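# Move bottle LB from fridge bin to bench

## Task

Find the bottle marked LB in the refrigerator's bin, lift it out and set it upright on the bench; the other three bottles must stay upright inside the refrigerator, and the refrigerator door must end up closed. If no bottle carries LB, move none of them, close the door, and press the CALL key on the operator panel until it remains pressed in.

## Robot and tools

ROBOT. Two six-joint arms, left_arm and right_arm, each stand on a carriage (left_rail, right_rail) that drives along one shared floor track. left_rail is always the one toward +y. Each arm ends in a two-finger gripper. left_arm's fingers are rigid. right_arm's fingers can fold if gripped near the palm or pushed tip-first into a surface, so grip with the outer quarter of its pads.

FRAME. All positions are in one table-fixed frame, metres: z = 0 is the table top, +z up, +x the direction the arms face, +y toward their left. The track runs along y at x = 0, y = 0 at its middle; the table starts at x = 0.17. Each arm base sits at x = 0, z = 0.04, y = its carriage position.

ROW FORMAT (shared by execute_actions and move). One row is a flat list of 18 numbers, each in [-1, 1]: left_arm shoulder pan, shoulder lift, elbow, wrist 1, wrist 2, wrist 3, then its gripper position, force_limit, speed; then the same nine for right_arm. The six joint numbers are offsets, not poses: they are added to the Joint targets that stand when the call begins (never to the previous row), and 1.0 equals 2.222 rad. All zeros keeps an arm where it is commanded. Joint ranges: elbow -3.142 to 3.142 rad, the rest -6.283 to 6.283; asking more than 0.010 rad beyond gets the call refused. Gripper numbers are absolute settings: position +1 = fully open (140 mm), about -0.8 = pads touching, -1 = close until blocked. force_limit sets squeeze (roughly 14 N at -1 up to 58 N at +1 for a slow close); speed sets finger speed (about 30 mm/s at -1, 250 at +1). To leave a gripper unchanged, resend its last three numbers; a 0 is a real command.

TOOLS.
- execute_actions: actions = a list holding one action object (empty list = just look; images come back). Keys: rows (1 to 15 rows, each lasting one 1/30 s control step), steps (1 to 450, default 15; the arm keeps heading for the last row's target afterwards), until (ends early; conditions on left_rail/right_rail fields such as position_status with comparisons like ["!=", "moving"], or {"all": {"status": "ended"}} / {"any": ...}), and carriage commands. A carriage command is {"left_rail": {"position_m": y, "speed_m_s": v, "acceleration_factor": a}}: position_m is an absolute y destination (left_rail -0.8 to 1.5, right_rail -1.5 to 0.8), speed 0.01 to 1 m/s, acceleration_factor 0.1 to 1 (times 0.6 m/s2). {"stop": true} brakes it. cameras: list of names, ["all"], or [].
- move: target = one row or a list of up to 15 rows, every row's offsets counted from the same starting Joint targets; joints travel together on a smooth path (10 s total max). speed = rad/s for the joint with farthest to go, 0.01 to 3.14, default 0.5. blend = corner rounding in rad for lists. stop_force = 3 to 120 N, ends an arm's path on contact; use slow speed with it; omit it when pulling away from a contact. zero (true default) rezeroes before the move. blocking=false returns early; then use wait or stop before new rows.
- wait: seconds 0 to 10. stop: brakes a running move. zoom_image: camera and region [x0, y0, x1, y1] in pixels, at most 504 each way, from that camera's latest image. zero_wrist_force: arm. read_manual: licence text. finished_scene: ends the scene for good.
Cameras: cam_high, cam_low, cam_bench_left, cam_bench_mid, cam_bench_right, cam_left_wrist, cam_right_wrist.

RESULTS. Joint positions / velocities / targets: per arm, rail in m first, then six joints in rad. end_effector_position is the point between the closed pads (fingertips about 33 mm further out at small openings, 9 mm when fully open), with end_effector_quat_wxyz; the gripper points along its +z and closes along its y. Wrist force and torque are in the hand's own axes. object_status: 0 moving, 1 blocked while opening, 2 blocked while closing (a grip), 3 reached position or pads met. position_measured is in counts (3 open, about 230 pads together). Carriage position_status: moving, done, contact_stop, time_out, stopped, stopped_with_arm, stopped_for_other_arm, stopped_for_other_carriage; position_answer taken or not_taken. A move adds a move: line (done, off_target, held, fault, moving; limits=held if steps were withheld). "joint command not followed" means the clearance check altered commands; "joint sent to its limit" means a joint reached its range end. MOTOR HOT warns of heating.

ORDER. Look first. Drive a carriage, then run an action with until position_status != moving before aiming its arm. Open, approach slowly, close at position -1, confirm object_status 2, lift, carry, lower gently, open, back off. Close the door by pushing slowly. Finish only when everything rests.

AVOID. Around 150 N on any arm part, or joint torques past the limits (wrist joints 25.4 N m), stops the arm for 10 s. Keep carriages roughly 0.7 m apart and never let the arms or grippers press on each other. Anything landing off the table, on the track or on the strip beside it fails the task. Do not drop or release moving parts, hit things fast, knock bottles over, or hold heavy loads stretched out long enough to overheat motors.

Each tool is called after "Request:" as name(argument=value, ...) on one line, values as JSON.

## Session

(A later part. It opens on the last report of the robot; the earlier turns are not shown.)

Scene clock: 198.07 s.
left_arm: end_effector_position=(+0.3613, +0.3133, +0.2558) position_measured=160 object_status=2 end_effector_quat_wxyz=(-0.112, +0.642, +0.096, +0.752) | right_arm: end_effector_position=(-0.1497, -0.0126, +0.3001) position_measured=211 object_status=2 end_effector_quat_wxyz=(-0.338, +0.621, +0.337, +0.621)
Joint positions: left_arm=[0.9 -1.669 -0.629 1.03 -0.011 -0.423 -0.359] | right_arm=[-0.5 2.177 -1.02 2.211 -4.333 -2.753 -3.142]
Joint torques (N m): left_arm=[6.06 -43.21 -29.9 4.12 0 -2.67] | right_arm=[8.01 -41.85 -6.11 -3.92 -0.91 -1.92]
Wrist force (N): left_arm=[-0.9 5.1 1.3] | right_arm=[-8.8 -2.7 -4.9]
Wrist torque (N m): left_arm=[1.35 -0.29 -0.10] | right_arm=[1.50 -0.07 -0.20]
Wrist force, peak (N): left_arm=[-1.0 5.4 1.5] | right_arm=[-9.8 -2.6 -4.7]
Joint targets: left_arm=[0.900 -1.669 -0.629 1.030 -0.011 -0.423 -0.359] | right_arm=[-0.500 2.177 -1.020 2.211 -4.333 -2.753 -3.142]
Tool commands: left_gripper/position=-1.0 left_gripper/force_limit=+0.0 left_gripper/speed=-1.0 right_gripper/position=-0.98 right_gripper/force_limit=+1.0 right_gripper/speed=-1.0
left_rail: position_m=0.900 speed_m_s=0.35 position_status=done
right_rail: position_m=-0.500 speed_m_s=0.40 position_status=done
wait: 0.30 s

Request:
move(target=[0,0.011038,0.005948,-0.016986,0,0,-1,0,-1,0,0,0,0,0,0,-0.98,1.0,-1], speed=0.02, stop_force=5, cameras=["cam_left_wrist"])

Scene clock: 200.10 s.
left_arm: end_effector_position=(+0.3613, +0.3132, +0.2482) position_measured=160 object_status=2 end_effector_quat_wxyz=(-0.112, +0.642, +0.096, +0.752) | right_arm: end_effector_position=(-0.1497, -0.0126, +0.3001) position_measured=211 object_status=2 end_effector_quat_wxyz=(-0.338, +0.621, +0.337, +0.621)
Joint positions: left_arm=[0.9 -1.669 -0.621 1.035 -0.024 -0.423 -0.359] | right_arm=[-0.5 2.177 -1.02 2.211 -4.333 -2.753 -3.142]
Joint torques (N m): left_arm=[3.2 -68.1 -30.5 3.85 -0.06 -2.39] | right_arm=[6.87 -41.78 -7.21 -3.81 -1.07 -2.03]
Wrist force (N): left_arm=[0.3 5.4 3.3] | right_arm=[-8.6 -3.1 -5.4]
Wrist torque (N m): left_arm=[1.39 -0.05 -0.15] | right_arm=[1.45 -0.04 -0.21]
Wrist force, peak (N): left_arm=[4.4 5.9 4.7] | right_arm=[-10.1 -3.3 -5.2]
Joint targets: left_arm=[0.900 -1.669 -0.621 1.035 -0.024 -0.423 -0.359] | right_arm=[-0.500 2.177 -1.020 2.211 -4.333 -2.753 -3.142]
left_rail: position_m=0.900 speed_m_s=0.35 position_status=done
right_rail: position_m=-0.500 speed_m_s=0.40 position_status=done
move: contact (left_arm); left_arm: the wrist 1 is farthest, 0.025 rad from its target
camera_calibration:
cam_left_wrist: T_world_to_cam=[[0.273638, -0.959838, 0.0619193, 0.192527], [-0.184593, -0.115587, -0.975995, 0.343815], [0.943953, 0.255639, -0.208808, -0.22377], [0, 0, 0, 1]] pos_world=[0.222011, 0.281739, 0.276915]
Images, in order (width x height): cam_left_wrist 672x504.

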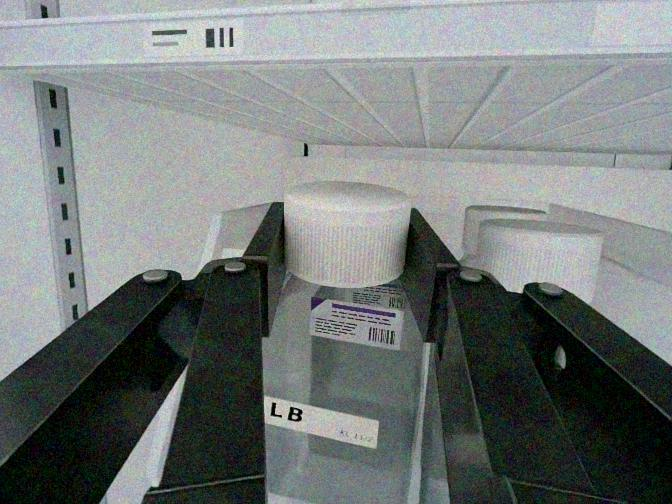

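Request:
move(target=[0.005862,0.001984,-0.003203,0.006765,0.005367,-0.006022,-1,0,-1,0,0,0,0,0,0,-0.98,1.0,-1], speed=0.02)

Request:
move(target=[0,0.006300,0.003300,-0.009600,0,0,-1,0,-1,0,0,0,0,0,0,-0.98,1.0,-1], speed=0.015, stop_force=6, cameras=["cam_left_wrist"])

Scene clock: 201.63 s.
left_arm: end_effector_position=(+0.3700, +0.3137, +0.2483) position_measured=160 object_status=2 end_effector_quat_wxyz=(-0.112, +0.642, +0.096, +0.752) | right_arm: end_effector_position=(-0.1497, -0.0126, +0.3001) position_measured=211 object_status=2 end_effector_quat_wxyz=(-0.338, +0.621, +0.337, +0.621)
Joint positions: left_arm=[0.9 -1.656 -0.616 1.028 -0.009 -0.412 -0.372] | right_arm=[-0.5 2.177 -1.02 2.211 -4.333 -2.753 -3.142]
Joint torques (N m): left_arm=[5.9 -42.17 -29.29 4.39 0.07 -2.82] | right_arm=[7.67 -41.93 -6.75 -3.74 -0.86 -2.15]
Wrist force (N): left_arm=[-0.9 5.0 1.3] | right_arm=[-9.4 -2.9 -4.4]
Wrist torque (N m): left_arm=[1.31 -0.29 -0.11] | right_arm=[1.45 0.04 -0.20]
Wrist force, peak (N): left_arm=[-0.5 5.5 3.3] | right_arm=[-9.6 -3.0 -5.0]
Joint targets: left_arm=[0.900 -1.656 -0.616 1.028 -0.009 -0.411 -0.372] | right_arm=[-0.500 2.177 -1.020 2.211 -4.333 -2.753 -3.142]
left_rail: position_m=0.900 speed_m_s=0.35 position_status=done
right_rail: position_m=-0.500 speed_m_s=0.40 position_status=done
move: done

Scene clock: 203.80 s.
left_arm: end_effector_position=(+0.3701, +0.3137, +0.2403) position_measured=160 object_status=2 end_effector_quat_wxyz=(-0.112, +0.642, +0.096, +0.752) | right_arm: end_effector_position=(-0.1497, -0.0126, +0.3001) position_measured=211 object_status=2 end_effector_quat_wxyz=(-0.338, +0.621, +0.337, +0.621)
Joint positions: left_arm=[0.9 -1.656 -0.607 1.032 -0.022 -0.411 -0.372] | right_arm=[-0.5 2.177 -1.02 2.211 -4.333 -2.753 -3.142]
Joint torques (N m): left_arm=[1.17 -64.82 -29.32 3.2 0.02 -2] | right_arm=[7.97 -41.92 -6.58 -3.73 -0.99 -1.87]
Wrist force (N): left_arm=[5.1 5.0 3.5] | right_arm=[-9.1 -2.9 -4.7]
Wrist torque (N m): left_arm=[1.35 -0.12 -0.20] | right_arm=[1.49 -0.06 -0.20]
Wrist force, peak (N): left_arm=[12.8 4.8 5.1] | right_arm=[-10.8 -3.0 -5.0]
Joint targets: left_arm=[0.900 -1.656 -0.607 1.032 -0.022 -0.411 -0.372] | right_arm=[-0.500 2.177 -1.020 2.211 -4.333 -2.753 -3.142]
left_rail: position_m=0.900 speed_m_s=0.35 position_status=done
right_rail: position_m=-0.500 speed_m_s=0.40 position_status=done
move: contact (left_arm)
camera_calibration:
cam_left_wrist: T_world_to_cam=[[0.273499, -0.959875, 0.0619576, 0.191222], [-0.184215, -0.115492, -0.976077, 0.337609], [0.944067, 0.255543, -0.208411, -0.234008], [0, 0, 0, 1]] pos_world=[0.230813, 0.28234, 0.268915]
Images, in order (width x height): cam_left_wrist 672x504.

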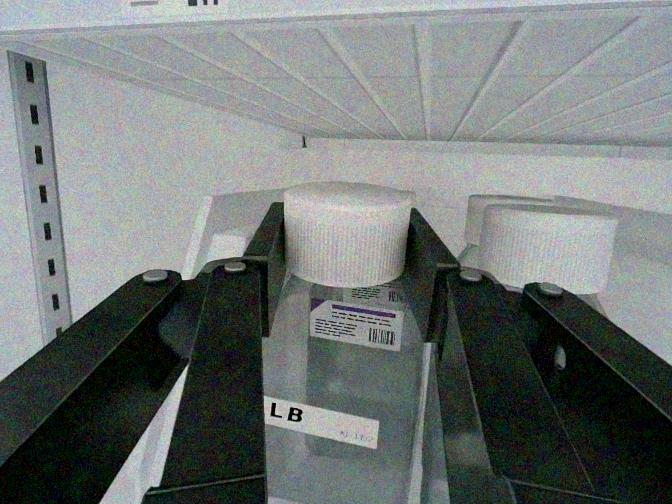

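Request:
move(target=[0.003331,0.001127,-0.001820,0.003844,0.003049,-0.003422,-1,0,-1,0,0,0,0,0,0,-0.98,1.0,-1], speed=0.02)

Request:
move(target=[0,0.004000,0.002000,-0.006000,0,0,-1,0,-1,0,0,0,0,0,0,-0.98,1.0,-1], speed=0.01, stop_force=8, cameras=["cam_left_wrist"])

Scene clock: 204.77 s.
left_arm: end_effector_position=(+0.3750, +0.3141, +0.2403) position_measured=160 object_status=2 end_effector_quat_wxyz=(-0.112, +0.642, +0.096, +0.752) | right_arm: end_effector_position=(-0.1497, -0.0126, +0.3001) position_measured=211 object_status=2 end_effector_quat_wxyz=(-0.338, +0.621, +0.337, +0.621)
Joint positions: left_arm=[0.9 -1.648 -0.605 1.028 -0.014 -0.405 -0.38] | right_arm=[-0.5 2.177 -1.02 2.211 -4.333 -2.753 -3.142]
Joint torques (N m): left_arm=[6.14 -42.57 -30.38 3.99 -0.03 -2.66] | right_arm=[7.2 -40.47 -6.49 -3.83 -1 -1.98]
Wrist force (N): left_arm=[0.4 4.4 1.1] | right_arm=[-8.9 -2.6 -4.5]
Wrist torque (N m): left_arm=[1.22 -0.31 -0.12] | right_arm=[1.52 -0.05 -0.20]
Wrist force, peak (N): left_arm=[5.3 4.9 3.6] | right_arm=[-10.0 -2.9 -4.8]
Joint targets: left_arm=[0.900 -1.648 -0.605 1.028 -0.014 -0.405 -0.380] | right_arm=[-0.500 2.177 -1.020 2.211 -4.333 -2.753 -3.142]
left_rail: position_m=0.900 speed_m_s=0.35 position_status=done
right_rail: position_m=-0.500 speed_m_s=0.40 position_status=done
move: done

Scene clock: 206.10 s.
left_arm: end_effector_position=(+0.3751, +0.3141, +0.2399) position_measured=160 object_status=2 end_effector_quat_wxyz=(-0.112, +0.642, +0.096, +0.752) | right_arm: end_effector_position=(-0.1497, -0.0126, +0.3001) position_measured=211 object_status=2 end_effector_quat_wxyz=(-0.338, +0.621, +0.337, +0.621)
Joint positions: left_arm=[0.9 -1.648 -0.604 1.028 -0.014 -0.405 -0.38] | right_arm=[-0.5 2.177 -1.02 2.211 -4.333 -2.753 -3.142]
Joint torques (N m): left_arm=[1.3 -62.98 -26.29 2.51 0.14 -2.4] | right_arm=[7.55 -41.35 -7.54 -3.61 -0.92 -1.84]
Wrist force (N): left_arm=[9.0 4.0 3.1] | right_arm=[-10.2 -2.6 -4.5]
Wrist torque (N m): left_arm=[1.30 -0.35 -0.16] | right_arm=[1.52 -0.04 -0.20]
Wrist force, peak (N): left_arm=[12.6 3.9 4.2] | right_arm=[-11.0 -2.7 -5.2]
Joint targets: left_arm=[0.900 -1.648 -0.604 1.028 -0.014 -0.405 -0.380] | right_arm=[-0.500 2.177 -1.020 2.211 -4.333 -2.753 -3.142]
left_rail: position_m=0.900 speed_m_s=0.35 position_status=done
right_rail: position_m=-0.500 speed_m_s=0.40 position_status=done
move: contact (left_arm); left_arm: the wrist 1 is farthest, 0.013 rad from its target
camera_calibration:
cam_left_wrist: T_world_to_cam=[[0.273455, -0.959891, 0.0618972, 0.190227], [-0.184125, -0.115396, -0.976105, 0.338115], [0.944098, 0.255524, -0.208296, -0.238828], [0, 0, 0, 1]] pos_world=[0.235714, 0.28264, 0.268515]
Images, in order (width x height): cam_left_wrist 672x504.

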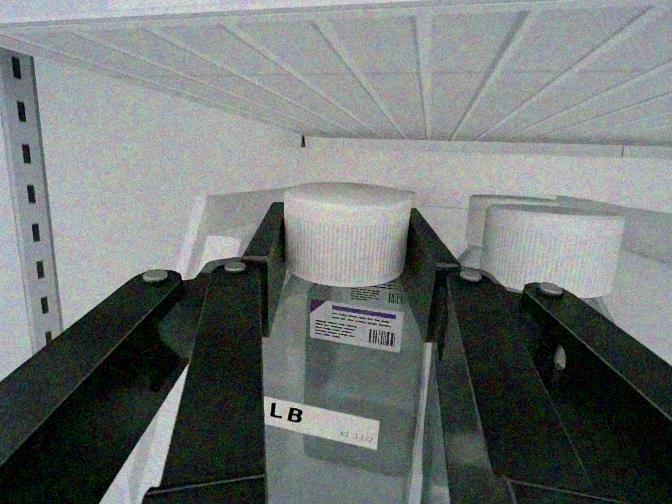

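Request:
execute_actions(actions=[{"rows":[[0,0,0,0,0,0,-0.10,0,-1,0,0,0,0,0,0,-0.98,1.0,-1]],"steps":45}], cameras=["cam_left_wrist"])

Scene clock: 208.00 s.
left_arm: end_effector_position=(+0.3751, +0.3141, +0.2399) position_measured=141 object_status=3 end_effector_quat_wxyz=(-0.112, +0.642, +0.096, +0.752) | right_arm: end_effector_position=(-0.1497, -0.0126, +0.3001) position_measured=211 object_status=2 end_effector_quat_wxyz=(-0.338, +0.621, +0.337, +0.621)
Joint positions: left_arm=[0.9 -1.648 -0.604 1.028 -0.014 -0.405 -0.38] | right_arm=[-0.5 2.177 -1.02 2.211 -4.333 -2.753 -3.142]
Joint torques (N m): left_arm=[-3.02 -63.3 -27.06 2.28 -2.34 -1.91] | right_arm=[6.57 -41.1 -7.73 -3.59 -1.04 -1.82]
Wrist force (N): left_arm=[2.6 4.9 2.0] | right_arm=[-10.2 -3.6 -5.3]
Wrist torque (N m): left_arm=[1.30 -0.19 -0.11] | right_arm=[1.45 0.01 -0.20]
Wrist force, peak (N): left_arm=[9.4 4.0 3.3] | right_arm=[-10.8 -3.5 -5.2]
Joint targets: left_arm=[0.900 -1.648 -0.604 1.028 -0.014 -0.405 -0.380] | right_arm=[-0.500 2.177 -1.020 2.211 -4.333 -2.753 -3.142]
left_rail: position_m=0.900 speed_m_s=0.35 position_status=done
right_rail: position_m=-0.500 speed_m_s=0.40 position_status=done
camera_calibration:
cam_left_wrist: T_world_to_cam=[[0.273472, -0.95988, 0.0619909, 0.190194], [-0.184098, -0.115489, -0.976099, 0.338133], [0.944098, 0.255524, -0.208295, -0.238828], [0, 0, 0, 1]] pos_world=[0.235714, 0.28264, 0.268514]
Images, in order (width x height): cam_left_wrist 672x504.

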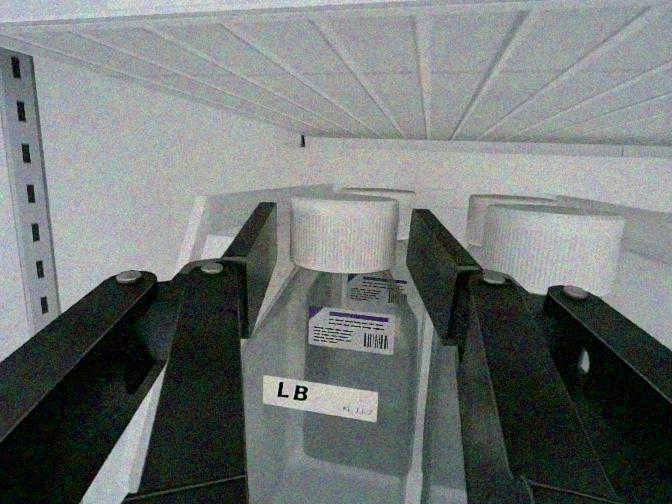

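Request:
zoom_image(camera="cam_left_wrist", region=[200, 260, 500, 504])

Scaled by 1.680 from the camera's 672x504 image, which has a finer 960x720 frame.

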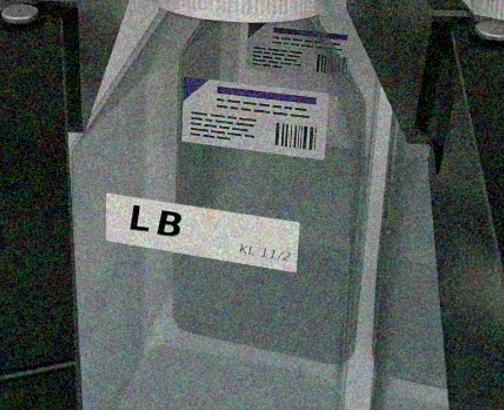

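Request:
move(target=[[-0.021517,0.005548,-0.006197,-0.017716,-0.019519,0.020025,-0.10,0,-1,0,0,0,0,0,0,-0.98,1.0,-1],[-0.074694,0.035986,-0.044374,-0.041625,-0.069806,0.056107,-0.10,0,-1,0,0,0,0,0,0,-0.98,1.0,-1],[-0.175383,-0.064203,0.171863,-0.292183,-0.056139,0.171017,-0.10,0,-1,0,0,0,0,0,0,-0.98,1.0,-1]], speed=[0.04,0.1,0.25], blend=[0.005,0.02,0], cameras=["cam_left_wrist"])

Scene clock: 214.10 s.
left_arm: end_effector_position=(+0.1499, +0.3049, +0.1500) position_measured=141 object_status=3 end_effector_quat_wxyz=(-0.022, +0.707, +0.022, +0.707) | right_arm: end_effector_position=(-0.1497, -0.0126, +0.3001) position_measured=211 object_status=2 end_effector_quat_wxyz=(-0.338, +0.621, +0.337, +0.621)
Joint positions: left_arm=[0.9 -2.038 -0.747 1.41 -0.663 -0.529 0] | right_arm=[-0.5 2.177 -1.02 2.211 -4.333 -2.753 -3.142]
Joint torques (N m): left_arm=[-6.23 -61.66 -7.61 -0.38 1.22 3.12] | right_arm=[6.92 -41.52 -7.98 -3.81 -1.11 -1.91]
Wrist force (N): left_arm=[2.3 4.9 2.1] | right_arm=[-9.7 -3.6 -5.0]
Wrist torque (N m): left_arm=[1.23 -0.24 -0.20] | right_arm=[1.46 -0.03 -0.21]
Wrist force, peak (N): left_arm=[3.3 5.1 2.0] | right_arm=[-11.1 -3.4 -4.9]
Joint targets: left_arm=[0.900 -2.038 -0.747 1.410 -0.664 -0.529 0.000] | right_arm=[-0.500 2.177 -1.020 2.211 -4.333 -2.753 -3.142]
left_rail: position_m=0.900 speed_m_s=0.35 position_status=done
right_rail: position_m=-0.500 speed_m_s=0.40 position_status=done
move: done
camera_calibration:
cam_left_wrist: T_world_to_cam=[[0.0528135, -0.996531, 0.0643243, 0.292493], [-0.35617, -0.0789755, -0.931078, 0.215778], [0.932927, 0.026263, -0.359106, 0.0515245], [0, 0, 0, 1]] pos_world=[0.0133376, 0.307166, 0.200595]
Images, in order (width x height): cam_left_wrist 672x504.

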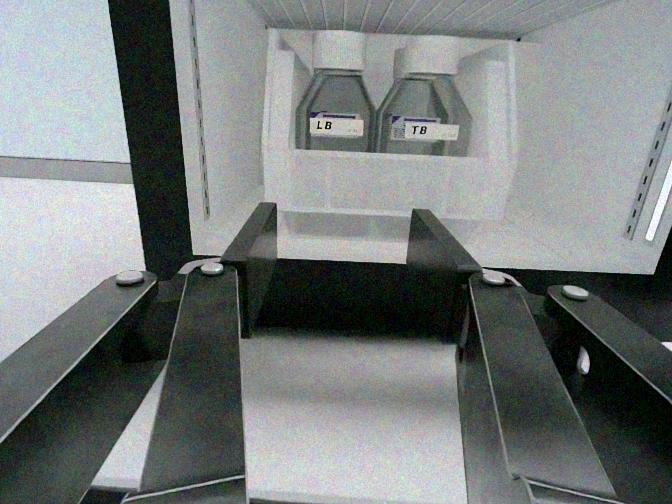

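Request:
zoom_image(camera="cam_left_wrist", region=[230, 10, 540, 260])

Scaled by 1.626 from the camera's 672x504 image, which has a finer 960x720 frame.

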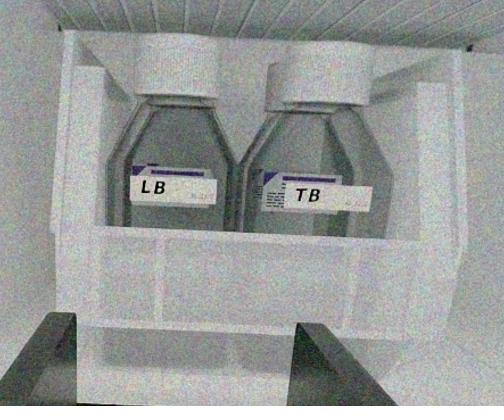

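Request:
move(target=[0.136205,-0.206255,0.122178,-0.491235,-0.084337,0.535884,-0.10,0,-1,0,0,0,0,0,0,-0.98,1.0,-1], speed=0.4, cameras=["cam_left_wrist"])

Scene clock: 223.80 s.
left_arm: end_effector_position=(+0.2749, +0.3099, +0.1951) position_measured=141 object_status=3 end_effector_quat_wxyz=(-0.017, +0.902, +0.037, +0.430) | right_arm: end_effector_position=(-0.1497, -0.0126, +0.3001) position_measured=211 object_status=2 end_effector_quat_wxyz=(-0.338, +0.621, +0.337, +0.621)
Joint positions: left_arm=[0.9 -1.735 -1.205 1.682 -1.755 -0.717 1.191] | right_arm=[-0.5 2.177 -1.02 2.211 -4.333 -2.753 -3.142]
Joint torques (N m): left_arm=[5.39 -49.99 -12.79 -4.04 0.57 2.87] | right_arm=[7.19 -39.65 -8.57 -3.69 -1.03 -1.96]
Wrist force (N): left_arm=[1.9 5.0 3.2] | right_arm=[-10.1 -3.6 -5.3]
Wrist torque (N m): left_arm=[1.11 -0.32 -0.13] | right_arm=[1.46 -0.02 -0.20]
Wrist force, peak (N): left_arm=[2.8 5.2 2.3] | right_arm=[-10.9 -3.5 -5.3]
Joint targets: left_arm=[0.900 -1.735 -1.205 1.682 -1.755 -0.717 1.191] | right_arm=[-0.500 2.177 -1.020 2.211 -4.333 -2.753 -3.142]
left_rail: position_m=0.900 speed_m_s=0.35 position_status=done
right_rail: position_m=-0.500 speed_m_s=0.40 position_status=done
move: done
camera_calibration:
cam_left_wrist: T_world_to_cam=[[0.114479, -0.991849, 0.0559459, 0.27118], [-0.858304, -0.127107, -0.497149, 0.370936], [0.500208, 0.00889448, -0.86586, 0.174148], [0, 0, 0, 1]] pos_world=[0.200221, 0.31457, 0.320027]
Images, in order (width x height): cam_left_wrist 672x504.

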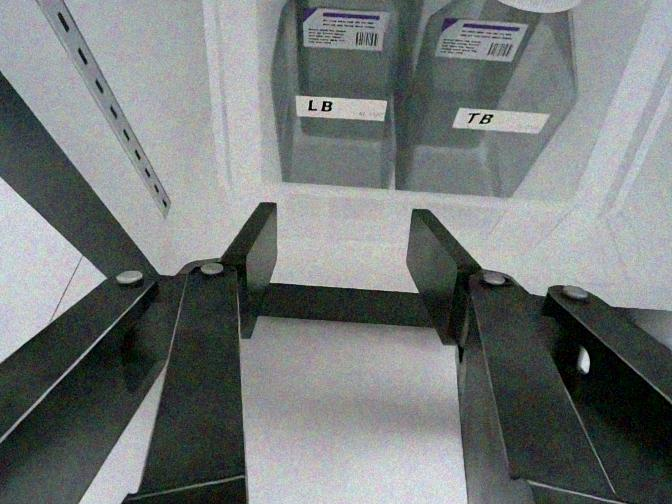

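Request:
zoom_image(camera="cam_left_wrist", region=[190, 0, 440, 260])

Request:
zoom_image(camera="cam_left_wrist", region=[380, 0, 660, 260])

Scaled by 1.938 from the camera's 672x504 image, which has a finer 960x720 frame.

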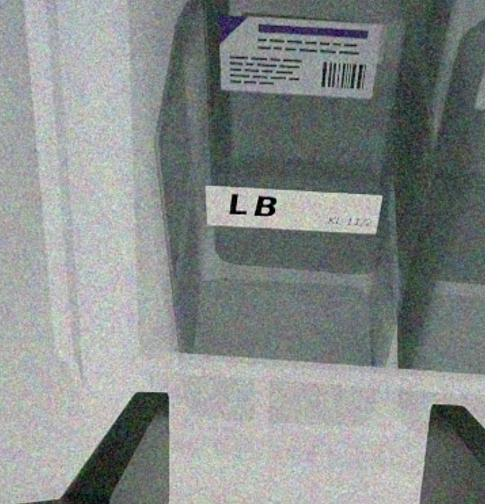

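Scaled by 1.800 from the camera's 672x504 image, which has a finer 960x720 frame.

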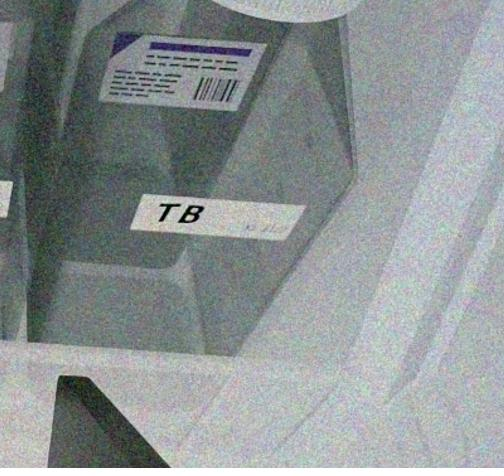

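Request:
move(target=[[-0.045768,0.009055,-0.062832,0.286498,0.113703,-0.218339,-0.10,0,-1,0,0,0,0,0,0,-0.98,1.0,-1],[0.002546,0.007442,-0.016965,0.162713,0.145747,-0.130991,-0.10,0,-1,0,0,0,0,0,0,-0.98,1.0,-1]], speed=[0.25,0.12], cameras=["cam_left_wrist"])

Scene clock: 236.87 s.
left_arm: end_effector_position=(+0.3330, +0.3193, +0.2694) position_measured=141 object_status=3 end_effector_quat_wxyz=(-0.024, +0.808, +0.033, +0.587) | right_arm: end_effector_position=(-0.1497, -0.0126, +0.3001) position_measured=211 object_status=2 end_effector_quat_wxyz=(-0.338, +0.621, +0.337, +0.621)
Joint positions: left_arm=[0.9 -1.73 -1.189 1.644 -1.393 -0.393 0.9] | right_arm=[-0.5 2.177 -1.02 2.211 -4.333 -2.753 -3.142]
Joint torques (N m): left_arm=[4.24 -51.2 -12.12 -3.47 3.26 2.85] | right_arm=[6.59 -38.29 -9.08 -3.55 -1.08 -1.78]
Wrist force (N): left_arm=[2.1 4.6 2.2] | right_arm=[-10.1 -3.4 -4.8]
Wrist torque (N m): left_arm=[1.08 -0.25 -0.16] | right_arm=[1.49 0.00 -0.20]
Wrist force, peak (N): left_arm=[2.1 5.1 2.8] | right_arm=[-10.9 -3.5 -5.4]
Joint targets: left_arm=[0.900 -1.730 -1.189 1.644 -1.393 -0.393 0.900] | right_arm=[-0.500 2.177 -1.020 2.211 -4.333 -2.753 -3.142]
left_rail: position_m=0.900 speed_m_s=0.35 position_status=done
right_rail: position_m=-0.500 speed_m_s=0.40 position_status=done
move: done
camera_calibration:
cam_left_wrist: T_world_to_cam=[[0.0922555, -0.993671, 0.0640781, 0.275499], [-0.62353, -0.107824, -0.774328, 0.449299], [0.776337, 0.0314813, -0.629532, 0.0464892], [0, 0, 0, 1]] pos_world=[0.218644, 0.320737, 0.359518]
Images, in order (width x height): cam_left_wrist 672x504.

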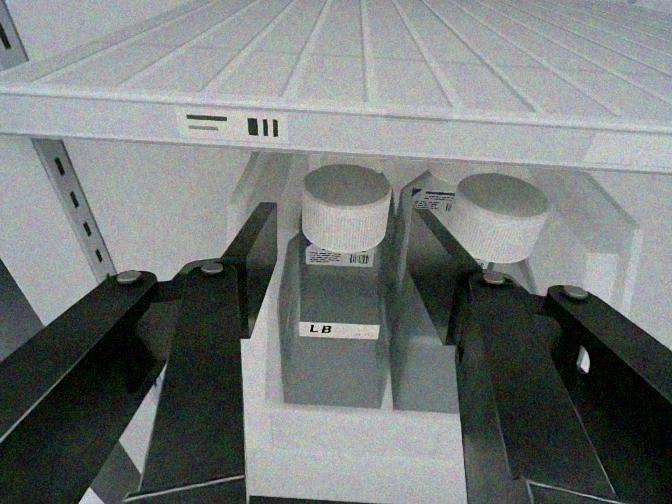

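Request:
move(target=[0.024767,0.004484,0.020052,-0.076885,0.013487,0.056313,-0.10,0,-1,0,0,0,0,0,0,-0.98,1.0,-1], speed=0.1, stop_force=12, cameras=["cam_left_wrist","cam_bench_left"])

Scene clock: 241.83 s.
left_arm: end_effector_position=(+0.3662, +0.3220, +0.2586) position_measured=141 object_status=3 end_effector_quat_wxyz=(-0.024, +0.808, +0.033, +0.587) | right_arm: end_effector_position=(-0.1497, -0.0126, +0.3001) position_measured=211 object_status=2 end_effector_quat_wxyz=(-0.338, +0.621, +0.337, +0.621)
Joint positions: left_arm=[0.9 -1.675 -1.179 1.688 -1.564 -0.363 1.025] | right_arm=[-0.5 2.177 -1.02 2.211 -4.333 -2.753 -3.142]
Joint torques (N m): left_arm=[6.25 -25.33 -9.87 -3.27 3.03 2.98] | right_arm=[5.4 -36.98 -9.29 -3.55 -1.32 -1.92]
Wrist force (N): left_arm=[1.8 7.8 0.8] | right_arm=[-10.9 -3.5 -5.0]
Wrist torque (N m): left_arm=[1.11 -0.33 -0.16] | right_arm=[1.50 0.04 -0.20]
Wrist force, peak (N): left_arm=[2.4 8.3 0.4] | right_arm=[-11.1 -3.3 -5.2]
Joint targets: left_arm=[0.900 -1.675 -1.179 1.688 -1.564 -0.363 1.025] | right_arm=[-0.500 2.177 -1.020 2.211 -4.333 -2.753 -3.142]
left_rail: position_m=0.900 speed_m_s=0.35 position_status=done
right_rail: position_m=-0.500 speed_m_s=0.40 position_status=done
move: done
camera_calibration:
cam_left_wrist: T_world_to_cam=[[0.0922608, -0.993671, 0.0640847, 0.275807], [-0.62353, -0.107832, -0.774327, 0.461931], [0.776337, 0.0314813, -0.629532, 0.0138309], [0, 0, 0, 1]] pos_world=[0.251844, 0.323437, 0.348718]
Images, in order (width x height): cam_bench_left 504x504, cam_left_wrist 672x504.

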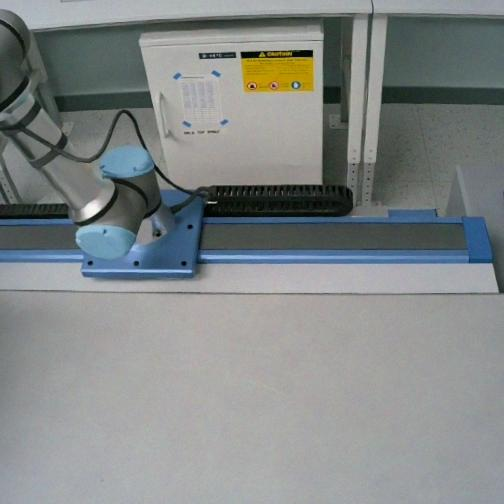

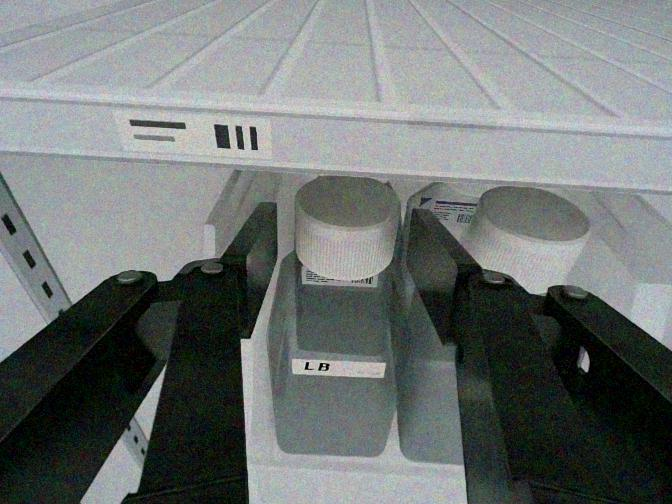

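Request:
zoom_image(camera="cam_left_wrist", region=[180, 130, 520, 480])

Scaled by 1.440 from the camera's 672x504 image, which has a finer 960x720 frame.

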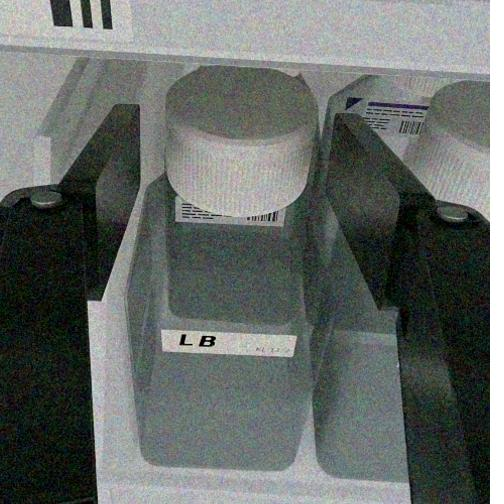

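Request:
move(target=[0.024964,0.009235,0.017060,-0.087750,0.010869,0.065437,-0.10,0,-1,0,0,0,0,0,0,-0.98,1.0,-1], speed=0.08, stop_force=10, cameras=["cam_left_wrist"])

Scene clock: 246.43 s.
left_arm: end_effector_position=(+0.3994, +0.3247, +0.2478) position_measured=141 object_status=3 end_effector_quat_wxyz=(-0.024, +0.808, +0.033, +0.587) | right_arm: end_effector_position=(-0.1497, -0.0126, +0.3001) position_measured=211 object_status=2 end_effector_quat_wxyz=(-0.338, +0.621, +0.337, +0.621)
Joint positions: left_arm=[0.9 -1.619 -1.158 1.726 -1.759 -0.339 1.17] | right_arm=[-0.5 2.177 -1.02 2.211 -4.333 -2.753 -3.142]
Joint torques (N m): left_arm=[10.42 -25.24 -8.26 -2.95 2.72 2.89] | right_arm=[6.08 -37.12 -10.21 -3.56 -1.45 -1.99]
Wrist force (N): left_arm=[1.6 11.5 -1.3] | right_arm=[-10.7 -3.5 -4.8]
Wrist torque (N m): left_arm=[1.00 -0.32 -0.16] | right_arm=[1.51 0.00 -0.21]
Wrist force, peak (N): left_arm=[2.3 11.8 -1.6] | right_arm=[-11.0 -3.6 -5.5]
Joint targets: left_arm=[0.900 -1.619 -1.158 1.726 -1.759 -0.339 1.170] | right_arm=[-0.500 2.177 -1.020 2.211 -4.333 -2.753 -3.142]
left_rail: position_m=0.900 speed_m_s=0.35 position_status=done
right_rail: position_m=-0.500 speed_m_s=0.40 position_status=done
move: done
camera_calibration:
cam_left_wrist: T_world_to_cam=[[0.0922528, -0.993671, 0.0640846, 0.276131], [-0.62347, -0.107825, -0.774376, 0.474495], [0.776386, 0.0314836, -0.629471, -0.0187852], [0, 0, 0, 1]] pos_world=[0.284944, 0.326137, 0.337917]
Images, in order (width x height): cam_left_wrist 672x504.

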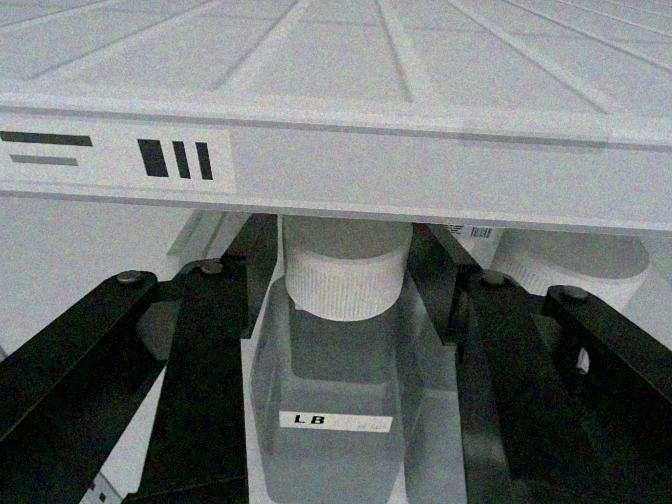

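Request:
execute_actions(actions=[{"rows":[[0,0,0,0,0,0,-1,1,-1,0,0,0,0,0,0,-0.98,1.0,-1]],"steps":60}], cameras=["cam_left_wrist"])

Scene clock: 248.73 s.
left_arm: end_effector_position=(+0.3994, +0.3247, +0.2478) position_measured=162 object_status=2 end_effector_quat_wxyz=(-0.024, +0.808, +0.033, +0.587) | right_arm: end_effector_position=(-0.1497, -0.0126, +0.3001) position_measured=211 object_status=2 end_effector_quat_wxyz=(-0.338, +0.621, +0.337, +0.621)
Joint positions: left_arm=[0.9 -1.619 -1.158 1.726 -1.759 -0.339 1.17] | right_arm=[-0.5 2.177 -1.02 2.211 -4.333 -2.753 -3.142]
Joint torques (N m): left_arm=[-3.47 -28.71 -31.81 -3.16 1.21 2.67] | right_arm=[5.52 -37.44 -9.98 -3.52 -1.37 -2]
Wrist force (N): left_arm=[5.4 6.1 0.3] | right_arm=[-10.2 -3.1 -5.0]
Wrist torque (N m): left_arm=[1.07 -0.39 -0.22] | right_arm=[1.54 0.00 -0.20]
Wrist force, peak (N): left_arm=[1.9 11.8 -1.6] | right_arm=[-11.2 -3.7 -5.1]
Joint targets: left_arm=[0.900 -1.619 -1.158 1.726 -1.759 -0.339 1.170] | right_arm=[-0.500 2.177 -1.020 2.211 -4.333 -2.753 -3.142]
left_rail: position_m=0.900 speed_m_s=0.35 position_status=done
right_rail: position_m=-0.500 speed_m_s=0.40 position_status=done
camera_calibration:
cam_left_wrist: T_world_to_cam=[[0.0922452, -0.993672, 0.0640904, 0.276131], [-0.623422, -0.107823, -0.774416, 0.474494], [0.776425, 0.0314808, -0.629422, -0.0188124], [0, 0, 0, 1]] pos_world=[0.284944, 0.326137, 0.337917]
Images, in order (width x height): cam_left_wrist 672x504.

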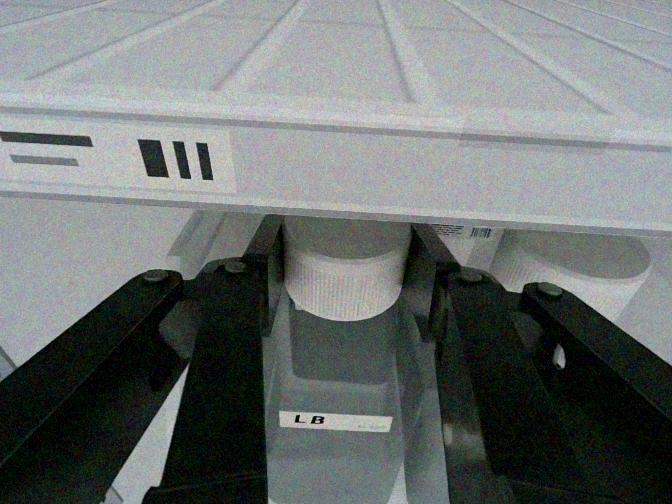

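Request:
move(target=[-0.004125,-0.003578,-0.013066,0.027391,-0.001577,-0.011405,-1,1,-1,0,0,0,0,0,0,-0.98,1.0,-1], speed=0.04, stop_force=10, cameras=["cam_left_wrist"])

Scene clock: 260.63 s.
left_arm: end_effector_position=(+0.3937, +0.3202, +0.2593) position_measured=162 object_status=2 end_effector_quat_wxyz=(-0.024, +0.808, +0.033, +0.587) | right_arm: end_effector_position=(-0.1497, -0.0126, +0.3001) position_measured=211 object_status=2 end_effector_quat_wxyz=(-0.338, +0.621, +0.337, +0.621)
Joint positions: left_arm=[0.9 -1.628 -1.166 1.697 -1.698 -0.342 1.145] | right_arm=[-0.5 2.177 -1.02 2.211 -4.333 -2.753 -3.142]
Joint torques (N m): left_arm=[-6.34 -51.8 -33.93 -1.08 1.92 -2.7] | right_arm=[5.53 -35.19 -10.13 -3.32 -1.54 -2.23]
Wrist force (N): left_arm=[-0.9 5.0 3.9] | right_arm=[-9.8 -3.4 -5.2]
Wrist torque (N m): left_arm=[1.15 -0.36 -0.03] | right_arm=[1.49 -0.04 -0.21]
Wrist force, peak (N): left_arm=[5.4 6.5 0.1] | right_arm=[-11.3 -3.3 -5.2]
Joint targets: left_arm=[0.900 -1.628 -1.166 1.697 -1.698 -0.342 1.145] | right_arm=[-0.500 2.177 -1.020 2.211 -4.333 -2.753 -3.142]
left_rail: position_m=0.900 speed_m_s=0.35 position_status=done
right_rail: position_m=-0.500 speed_m_s=0.40 position_status=done
move: done
camera_calibration:
cam_left_wrist: T_world_to_cam=[[0.0922528, -0.993671, 0.0640846, 0.271448], [-0.62347, -0.107825, -0.774376, 0.479361], [0.776386, 0.0314836, -0.629471, -0.00697916], [0, 0, 0, 1]] pos_world=[0.279244, 0.321637, 0.349417]
Images, in order (width x height): cam_left_wrist 672x504.

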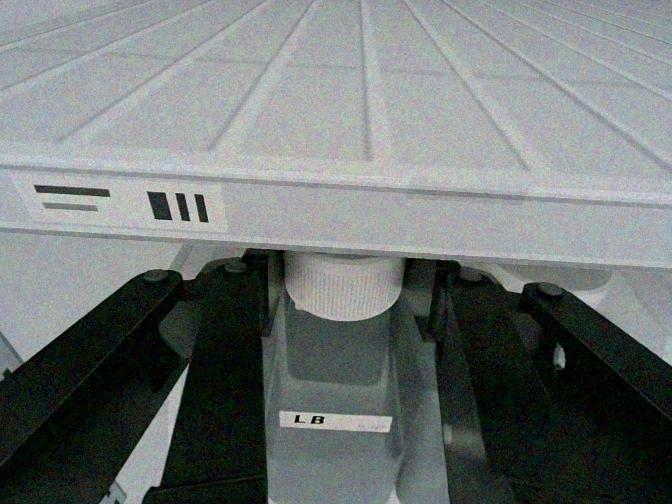

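Request:
move(target=[[-0.015570,0.011920,-0.012405,0.108179,0.025996,-0.106706,-1,1,-1,0,0,0,0,0,0,-0.98,1.0,-1],[-0.029416,0.034832,-0.042392,0.260460,0.042988,-0.249413,-1,1,-1,0,0,0,0,0,0,-0.98,1.0,-1]], speed=0.1, blend=0.02, stop_force=8, cameras=["cam_left_wrist"])

Scene clock: 267.50 s.
left_arm: end_effector_position=(+0.3664, +0.3180, +0.2608) position_measured=162 object_status=2 end_effector_quat_wxyz=(-0.027, +0.754, +0.031, +0.656) | right_arm: end_effector_position=(-0.1497, -0.0126, +0.3001) position_measured=211 object_status=2 end_effector_quat_wxyz=(-0.338, +0.621, +0.337, +0.621)
Joint positions: left_arm=[0.9 -1.694 -1.089 1.603 -1.12 -0.247 0.591] | right_arm=[-0.5 2.177 -1.02 2.211 -4.333 -2.753 -3.142]
Joint torques (N m): left_arm=[-6.22 -29.48 -34.21 0.52 3.46 -2.72] | right_arm=[5.75 -33.81 -10.62 -3.32 -1.61 -2.3]
Wrist force (N): left_arm=[-1.2 4.3 2.5] | right_arm=[-9.0 -3.6 -5.2]
Wrist torque (N m): left_arm=[1.10 -0.29 -0.06] | right_arm=[1.45 -0.12 -0.20]
Wrist force, peak (N): left_arm=[-1.2 5.1 4.0] | right_arm=[-10.5 -3.5 -5.4]
Joint targets: left_arm=[0.900 -1.694 -1.089 1.603 -1.120 -0.247 0.591] | right_arm=[-0.500 2.177 -1.020 2.211 -4.333 -2.753 -3.142]
left_rail: position_m=0.900 speed_m_s=0.35 position_status=done
right_rail: position_m=-0.500 speed_m_s=0.40 position_status=done
move: done
camera_calibration:
cam_left_wrist: T_world_to_cam=[[0.0809375, -0.994598, 0.0649892, 0.27585], [-0.480051, -0.0960414, -0.871967, 0.432504], [0.873499, 0.0393767, -0.485231, -0.0605527], [0, 0, 0, 1]] pos_world=[0.23819, 0.318282, 0.32982]
Images, in order (width x height): cam_left_wrist 672x504.

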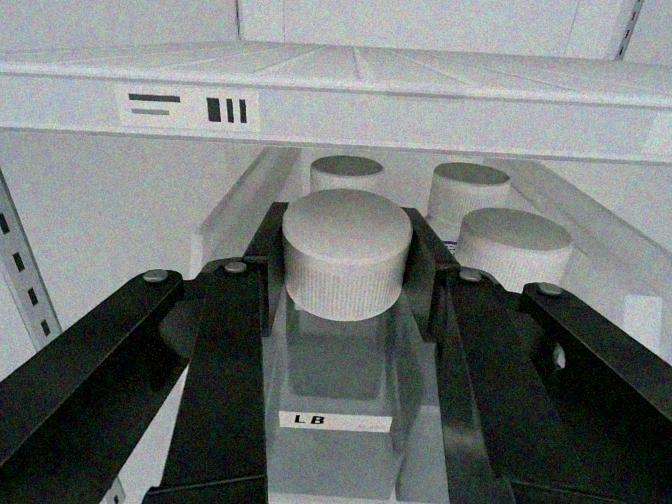

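Request:
move(target=[[-0.010550,0.037283,-0.045902,0.178406,0.005972,-0.166030,-1,1,-1,0,0,0,0,0,0,-0.98,1.0,-1],[-0.019229,0.085015,-0.093903,0.344921,-0.001165,-0.327622,-1,1,-1,0,0,0,0,0,0,-0.98,1.0,-1]], speed=0.12, blend=0.02, stop_force=8, cameras=["cam_left_wrist"])

Scene clock: 274.97 s.
left_arm: end_effector_position=(+0.3432, +0.3161, +0.2613) position_measured=162 object_status=2 end_effector_quat_wxyz=(-0.029, +0.694, +0.028, +0.719) | right_arm: end_effector_position=(-0.1497, -0.0126, +0.3001) position_measured=211 object_status=2 end_effector_quat_wxyz=(-0.338, +0.621, +0.337, +0.621)
Joint positions: left_arm=[0.9 -1.736 -0.9 1.394 -0.353 -0.249 -0.137] | right_arm=[-0.5 2.177 -1.02 2.211 -4.333 -2.753 -3.142]
Joint torques (N m): left_arm=[-6.88 -34.81 -31.49 2.97 -2.05 -2.67] | right_arm=[5.05 -34.11 -11.1 -3.32 -1.73 -2.37]
Wrist force (N): left_arm=[-1.1 4.9 1.8] | right_arm=[-9.6 -3.2 -5.2]
Wrist torque (N m): left_arm=[1.26 -0.40 -0.08] | right_arm=[1.55 0.02 -0.20]
Wrist force, peak (N): left_arm=[-1.2 5.6 2.7] | right_arm=[-10.7 -3.4 -5.4]
Joint targets: left_arm=[0.900 -1.736 -0.900 1.394 -0.353 -0.249 -0.137] | right_arm=[-0.500 2.177 -1.020 2.211 -4.333 -2.753 -3.142]
left_rail: position_m=0.900 speed_m_s=0.35 position_status=done
right_rail: position_m=-0.500 speed_m_s=0.40 position_status=done
move: done
camera_calibration:
cam_left_wrist: T_world_to_cam=[[0.0696409, -0.995517, 0.0639938, 0.280194], [-0.322045, -0.0831506, -0.943066, 0.381866], [0.944159, 0.045067, -0.326392, -0.107448], [0, 0, 0, 1]] pos_world=[0.204913, 0.315533, 0.307124]
Images, in order (width x height): cam_left_wrist 672x504.

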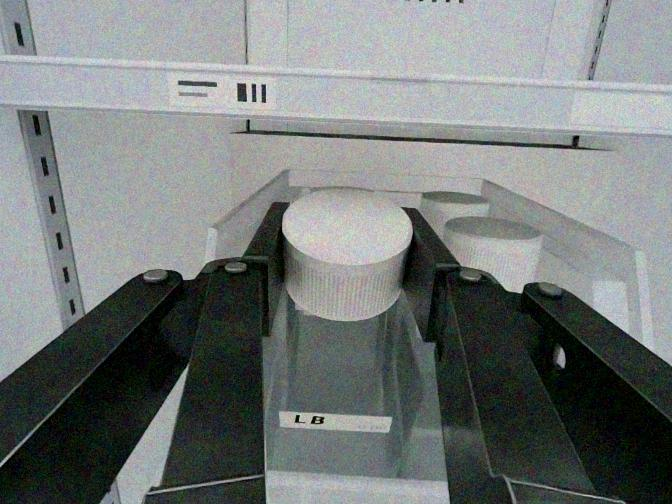

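Request:
move(target=[[-0.006032,0.046773,-0.037233,0.126715,-0.016928,-0.130997,-1,1,-1,0,0,0,0,0,0,-0.98,1.0,-1],[-0.010126,0.088184,-0.062666,0.213631,-0.040617,-0.228262,-1,1,-1,0,0,0,0,0,0,-0.98,1.0,-1]], speed=0.08, blend=0.02, stop_force=8, cameras=["cam_left_wrist"])

Scene clock: 282.23 s.
left_arm: end_effector_position=(+0.3228, +0.3144, +0.2587) position_measured=162 object_status=2 end_effector_quat_wxyz=(-0.032, +0.629, +0.026, +0.776) | right_arm: end_effector_position=(-0.1497, -0.0126, +0.3001) position_measured=211 object_status=2 end_effector_quat_wxyz=(-0.338, +0.621, +0.337, +0.621)
Joint positions: left_arm=[0.9 -1.759 -0.704 1.255 0.121 -0.34 -0.645] | right_arm=[-0.5 2.177 -1.02 2.211 -4.333 -2.753 -3.142]
Joint torques (N m): left_arm=[-6.26 -38.46 -27.81 4.35 -3.77 -2.73] | right_arm=[5.16 -32.61 -11.41 -3.31 -1.74 -2.36]
Wrist force (N): left_arm=[-0.9 5.1 1.1] | right_arm=[-10.1 -3.2 -5.0]
Wrist torque (N m): left_arm=[1.34 -0.40 -0.07] | right_arm=[1.54 -0.02 -0.20]
Wrist force, peak (N): left_arm=[-1.1 5.5 1.3] | right_arm=[-10.5 -3.3 -5.4]
Joint targets: left_arm=[0.900 -1.759 -0.704 1.255 0.121 -0.340 -0.645] | right_arm=[-0.500 2.177 -1.020 2.211 -4.333 -2.753 -3.142]
left_rail: position_m=0.900 speed_m_s=0.35 position_status=done
right_rail: position_m=-0.500 speed_m_s=0.40 position_status=done
move: done
camera_calibration:
cam_left_wrist: T_world_to_cam=[[0.058894, -0.996404, 0.060918, 0.284684], [-0.154072, -0.0693655, -0.985622, 0.325189], [0.986303, 0.0486615, -0.157603, -0.147377], [0, 0, 0, 1]] pos_world=[0.178695, 0.313389, 0.279944]
Images, in order (width x height): cam_left_wrist 672x504.

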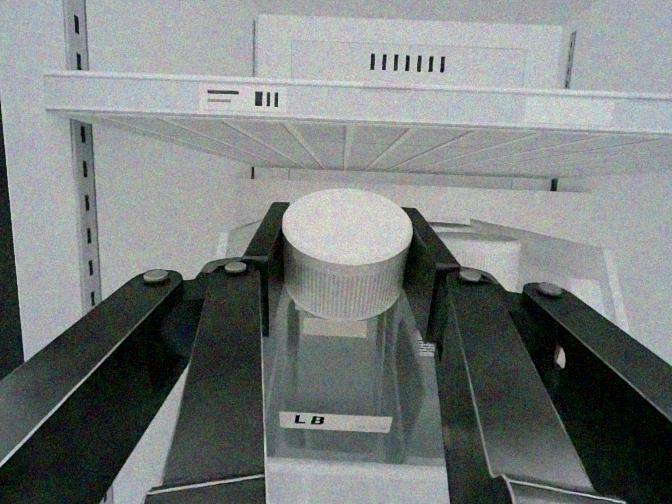

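Request:
move(target=[[-0.002360,0.050128,-0.024433,0.077681,-0.039416,-0.095369,-1,1,-1,0,0,0,0,0,0,-0.98,1.0,-1],[-0.000472,0.101902,-0.047333,0.131796,-0.089294,-0.169784,-1,1,-1,0,0,0,0,0,0,-0.98,1.0,-1]], speed=0.07, blend=0.02, stop_force=8, cameras=["cam_left_wrist", "cam_low"])

Scene clock: 288.67 s.
left_arm: end_effector_position=(+0.2952, +0.3122, +0.2482) position_measured=162 object_status=2 end_effector_quat_wxyz=(-0.035, +0.522, +0.021, +0.852) | right_arm: end_effector_position=(-0.1497, -0.0126, +0.3001) position_measured=211 object_status=2 end_effector_quat_wxyz=(-0.338, +0.621, +0.337, +0.621)
Joint positions: left_arm=[0.9 -1.76 -0.477 1.15 0.414 -0.538 -1.022] | right_arm=[-0.5 2.177 -1.02 2.211 -4.333 -2.753 -3.142]
Joint torques (N m): left_arm=[5.86 -41.6 -25.39 5.6 -4.68 -2.42] | right_arm=[5.24 -32.65 -11.45 -3.13 -1.93 -2.11]
Wrist force (N): left_arm=[-0.4 5.1 0.1] | right_arm=[-9.5 -3.1 -5.5]
Wrist torque (N m): left_arm=[1.37 -0.42 -0.15] | right_arm=[1.56 -0.02 -0.21]
Wrist force, peak (N): left_arm=[-1.0 5.6 1.2] | right_arm=[-10.7 -3.5 -5.5]
Joint targets: left_arm=[0.900 -1.760 -0.477 1.150 0.414 -0.538 -1.022] | right_arm=[-0.500 2.177 -1.020 2.211 -4.333 -2.753 -3.142]
left_rail: position_m=0.900 speed_m_s=0.35 position_status=done
right_rail: position_m=-0.500 speed_m_s=0.40 position_status=done
move: done
camera_calibration:
cam_left_wrist: T_world_to_cam=[[0.0440455, -0.997619, 0.0530711, 0.291425], [0.105538, -0.048179, -0.993247, 0.228997], [0.993439, 0.0493492, 0.103165, -0.188726], [0, 0, 0, 1]] pos_world=[0.150484, 0.311078, 0.231455]
Images, in order (width x height): cam_low 504x504, cam_left_wrist 672x504.

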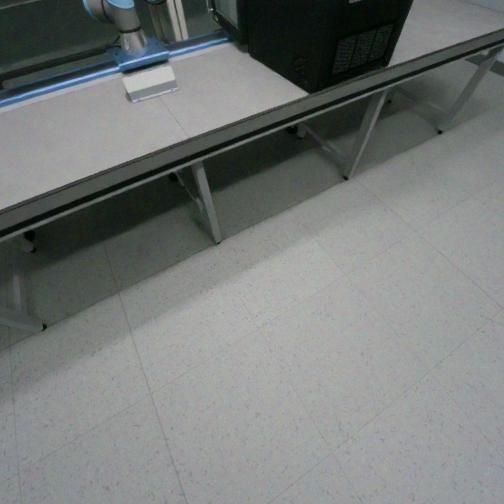

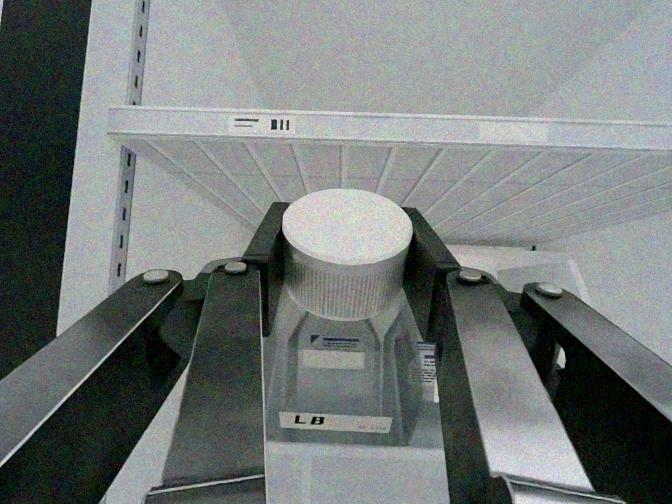

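Request:
move(target=[-0.030570,-0.035862,0.005676,-0.012309,-0.015496,0.050035,-1,1,-1,0,0,0,0,0,0,-0.98,1.0,-1], speed=0.03, stop_force=6, cameras=["cam_left_wrist"])

Scene clock: 293.37 s.
left_arm: end_effector_position=(+0.2528, +0.3087, +0.2906) position_measured=162 object_status=2 end_effector_quat_wxyz=(-0.035, +0.522, +0.021, +0.852) | right_arm: end_effector_position=(-0.1497, -0.0126, +0.3001) position_measured=211 object_status=2 end_effector_quat_wxyz=(-0.338, +0.621, +0.337, +0.621)
Joint positions: left_arm=[0.9 -1.828 -0.557 1.163 0.387 -0.572 -0.911] | right_arm=[-0.5 2.177 -1.02 2.211 -4.333 -2.753 -3.142]
Joint torques (N m): left_arm=[-6.33 -66.32 -5.96 2.11 -4.23 2.82] | right_arm=[4.37 -32.55 -12.76 -3.09 -2.09 -2.04]
Wrist force (N): left_arm=[-0.3 5.4 0.8] | right_arm=[-9.5 -3.4 -5.3]
Wrist torque (N m): left_arm=[1.39 -0.37 -0.24] | right_arm=[1.53 -0.06 -0.21]
Wrist force, peak (N): left_arm=[-0.3 5.4 0.8] | right_arm=[-10.5 -3.4 -5.5]
Joint targets: left_arm=[0.900 -1.828 -0.557 1.163 0.387 -0.572 -0.911] | right_arm=[-0.500 2.177 -1.020 2.211 -4.333 -2.753 -3.142]
left_rail: position_m=0.900 speed_m_s=0.35 position_status=done
right_rail: position_m=-0.500 speed_m_s=0.40 position_status=done
move: done
camera_calibration:
cam_left_wrist: T_world_to_cam=[[0.044056, -0.997624, 0.052972, 0.287679], [0.105534, -0.0480795, -0.993253, 0.275394], [0.993439, 0.0493491, 0.103165, -0.15081], [0, 0, 0, 1]] pos_world=[0.108083, 0.307678, 0.273855]
Images, in order (width x height): cam_left_wrist 672x504.

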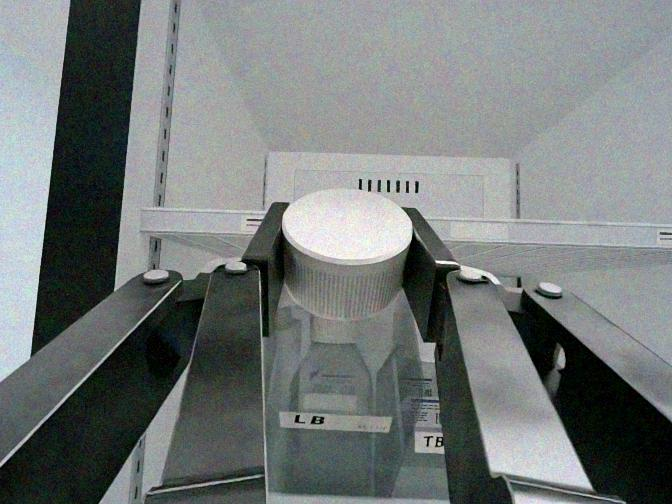

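Request:
move(target=[-0.054830,-0.008229,-0.014428,-0.040055,-0.033192,0.076383,-1,1,-1,0,0,0,0,0,0,-0.98,1.0,-1], speed=0.05, stop_force=6, cameras=["cam_left_wrist","cam_high"])

Scene clock: 298.33 s.
left_arm: end_effector_position=(+0.1728, +0.3021, +0.3026) position_measured=162 object_status=2 end_effector_quat_wxyz=(-0.035, +0.522, +0.021, +0.852) | right_arm: end_effector_position=(-0.1497, -0.0126, +0.3001) position_measured=211 object_status=2 end_effector_quat_wxyz=(-0.338, +0.621, +0.337, +0.621)
Joint positions: left_arm=[0.9 -1.95 -0.575 1.131 0.298 -0.646 -0.741] | right_arm=[-0.5 2.177 -1.02 2.211 -4.333 -2.753 -3.142]
Joint torques (N m): left_arm=[-6.93 -66.15 -27.32 2.4 -3.74 2.87] | right_arm=[5.31 -32.46 -11.75 -3 -1.91 -2.02]
Wrist force (N): left_arm=[-0.7 5.3 -0.1] | right_arm=[-9.4 -3.3 -5.0]
Wrist torque (N m): left_arm=[1.41 -0.39 -0.24] | right_arm=[1.52 0.01 -0.20]
Wrist force, peak (N): left_arm=[2.5 5.3 3.1] | right_arm=[-10.8 -3.9 -5.6]
Joint targets: left_arm=[0.900 -1.950 -0.575 1.131 0.298 -0.646 -0.741] | right_arm=[-0.500 2.177 -1.020 2.211 -4.333 -2.753 -3.142]
left_rail: position_m=0.900 speed_m_s=0.35 position_status=done
right_rail: position_m=-0.500 speed_m_s=0.40 position_status=done
move: done
camera_calibration:
cam_left_wrist: T_world_to_cam=[[0.0440555, -0.997623, 0.052977, 0.283982], [0.105534, -0.0480844, -0.993252, 0.295439], [0.993439, 0.0493491, 0.103165, -0.0722473], [0, 0, 0, 1]] pos_world=[0.0280835, 0.301078, 0.285855]
Images, in order (width x height): cam_high 504x504, cam_left_wrist 672x504.

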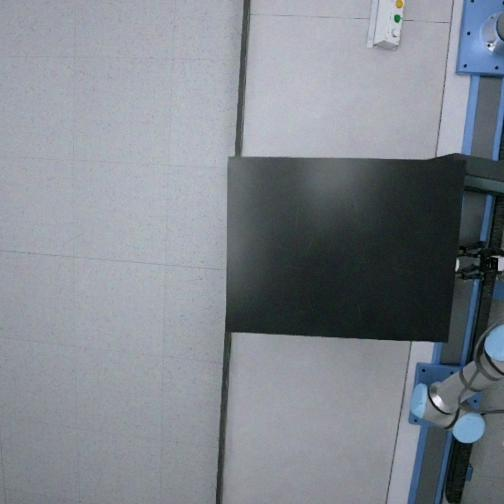

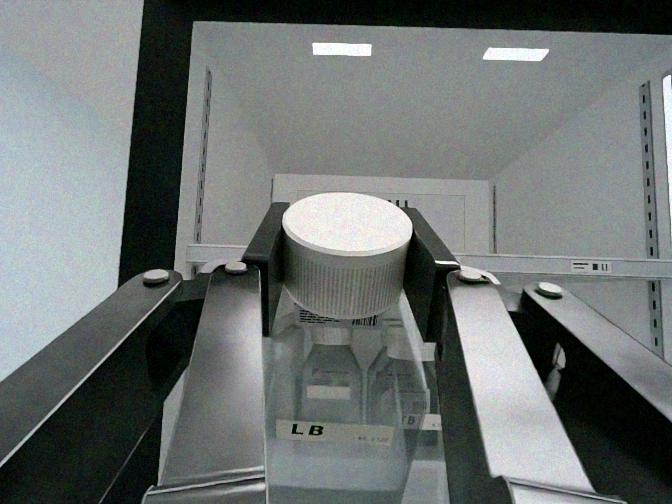

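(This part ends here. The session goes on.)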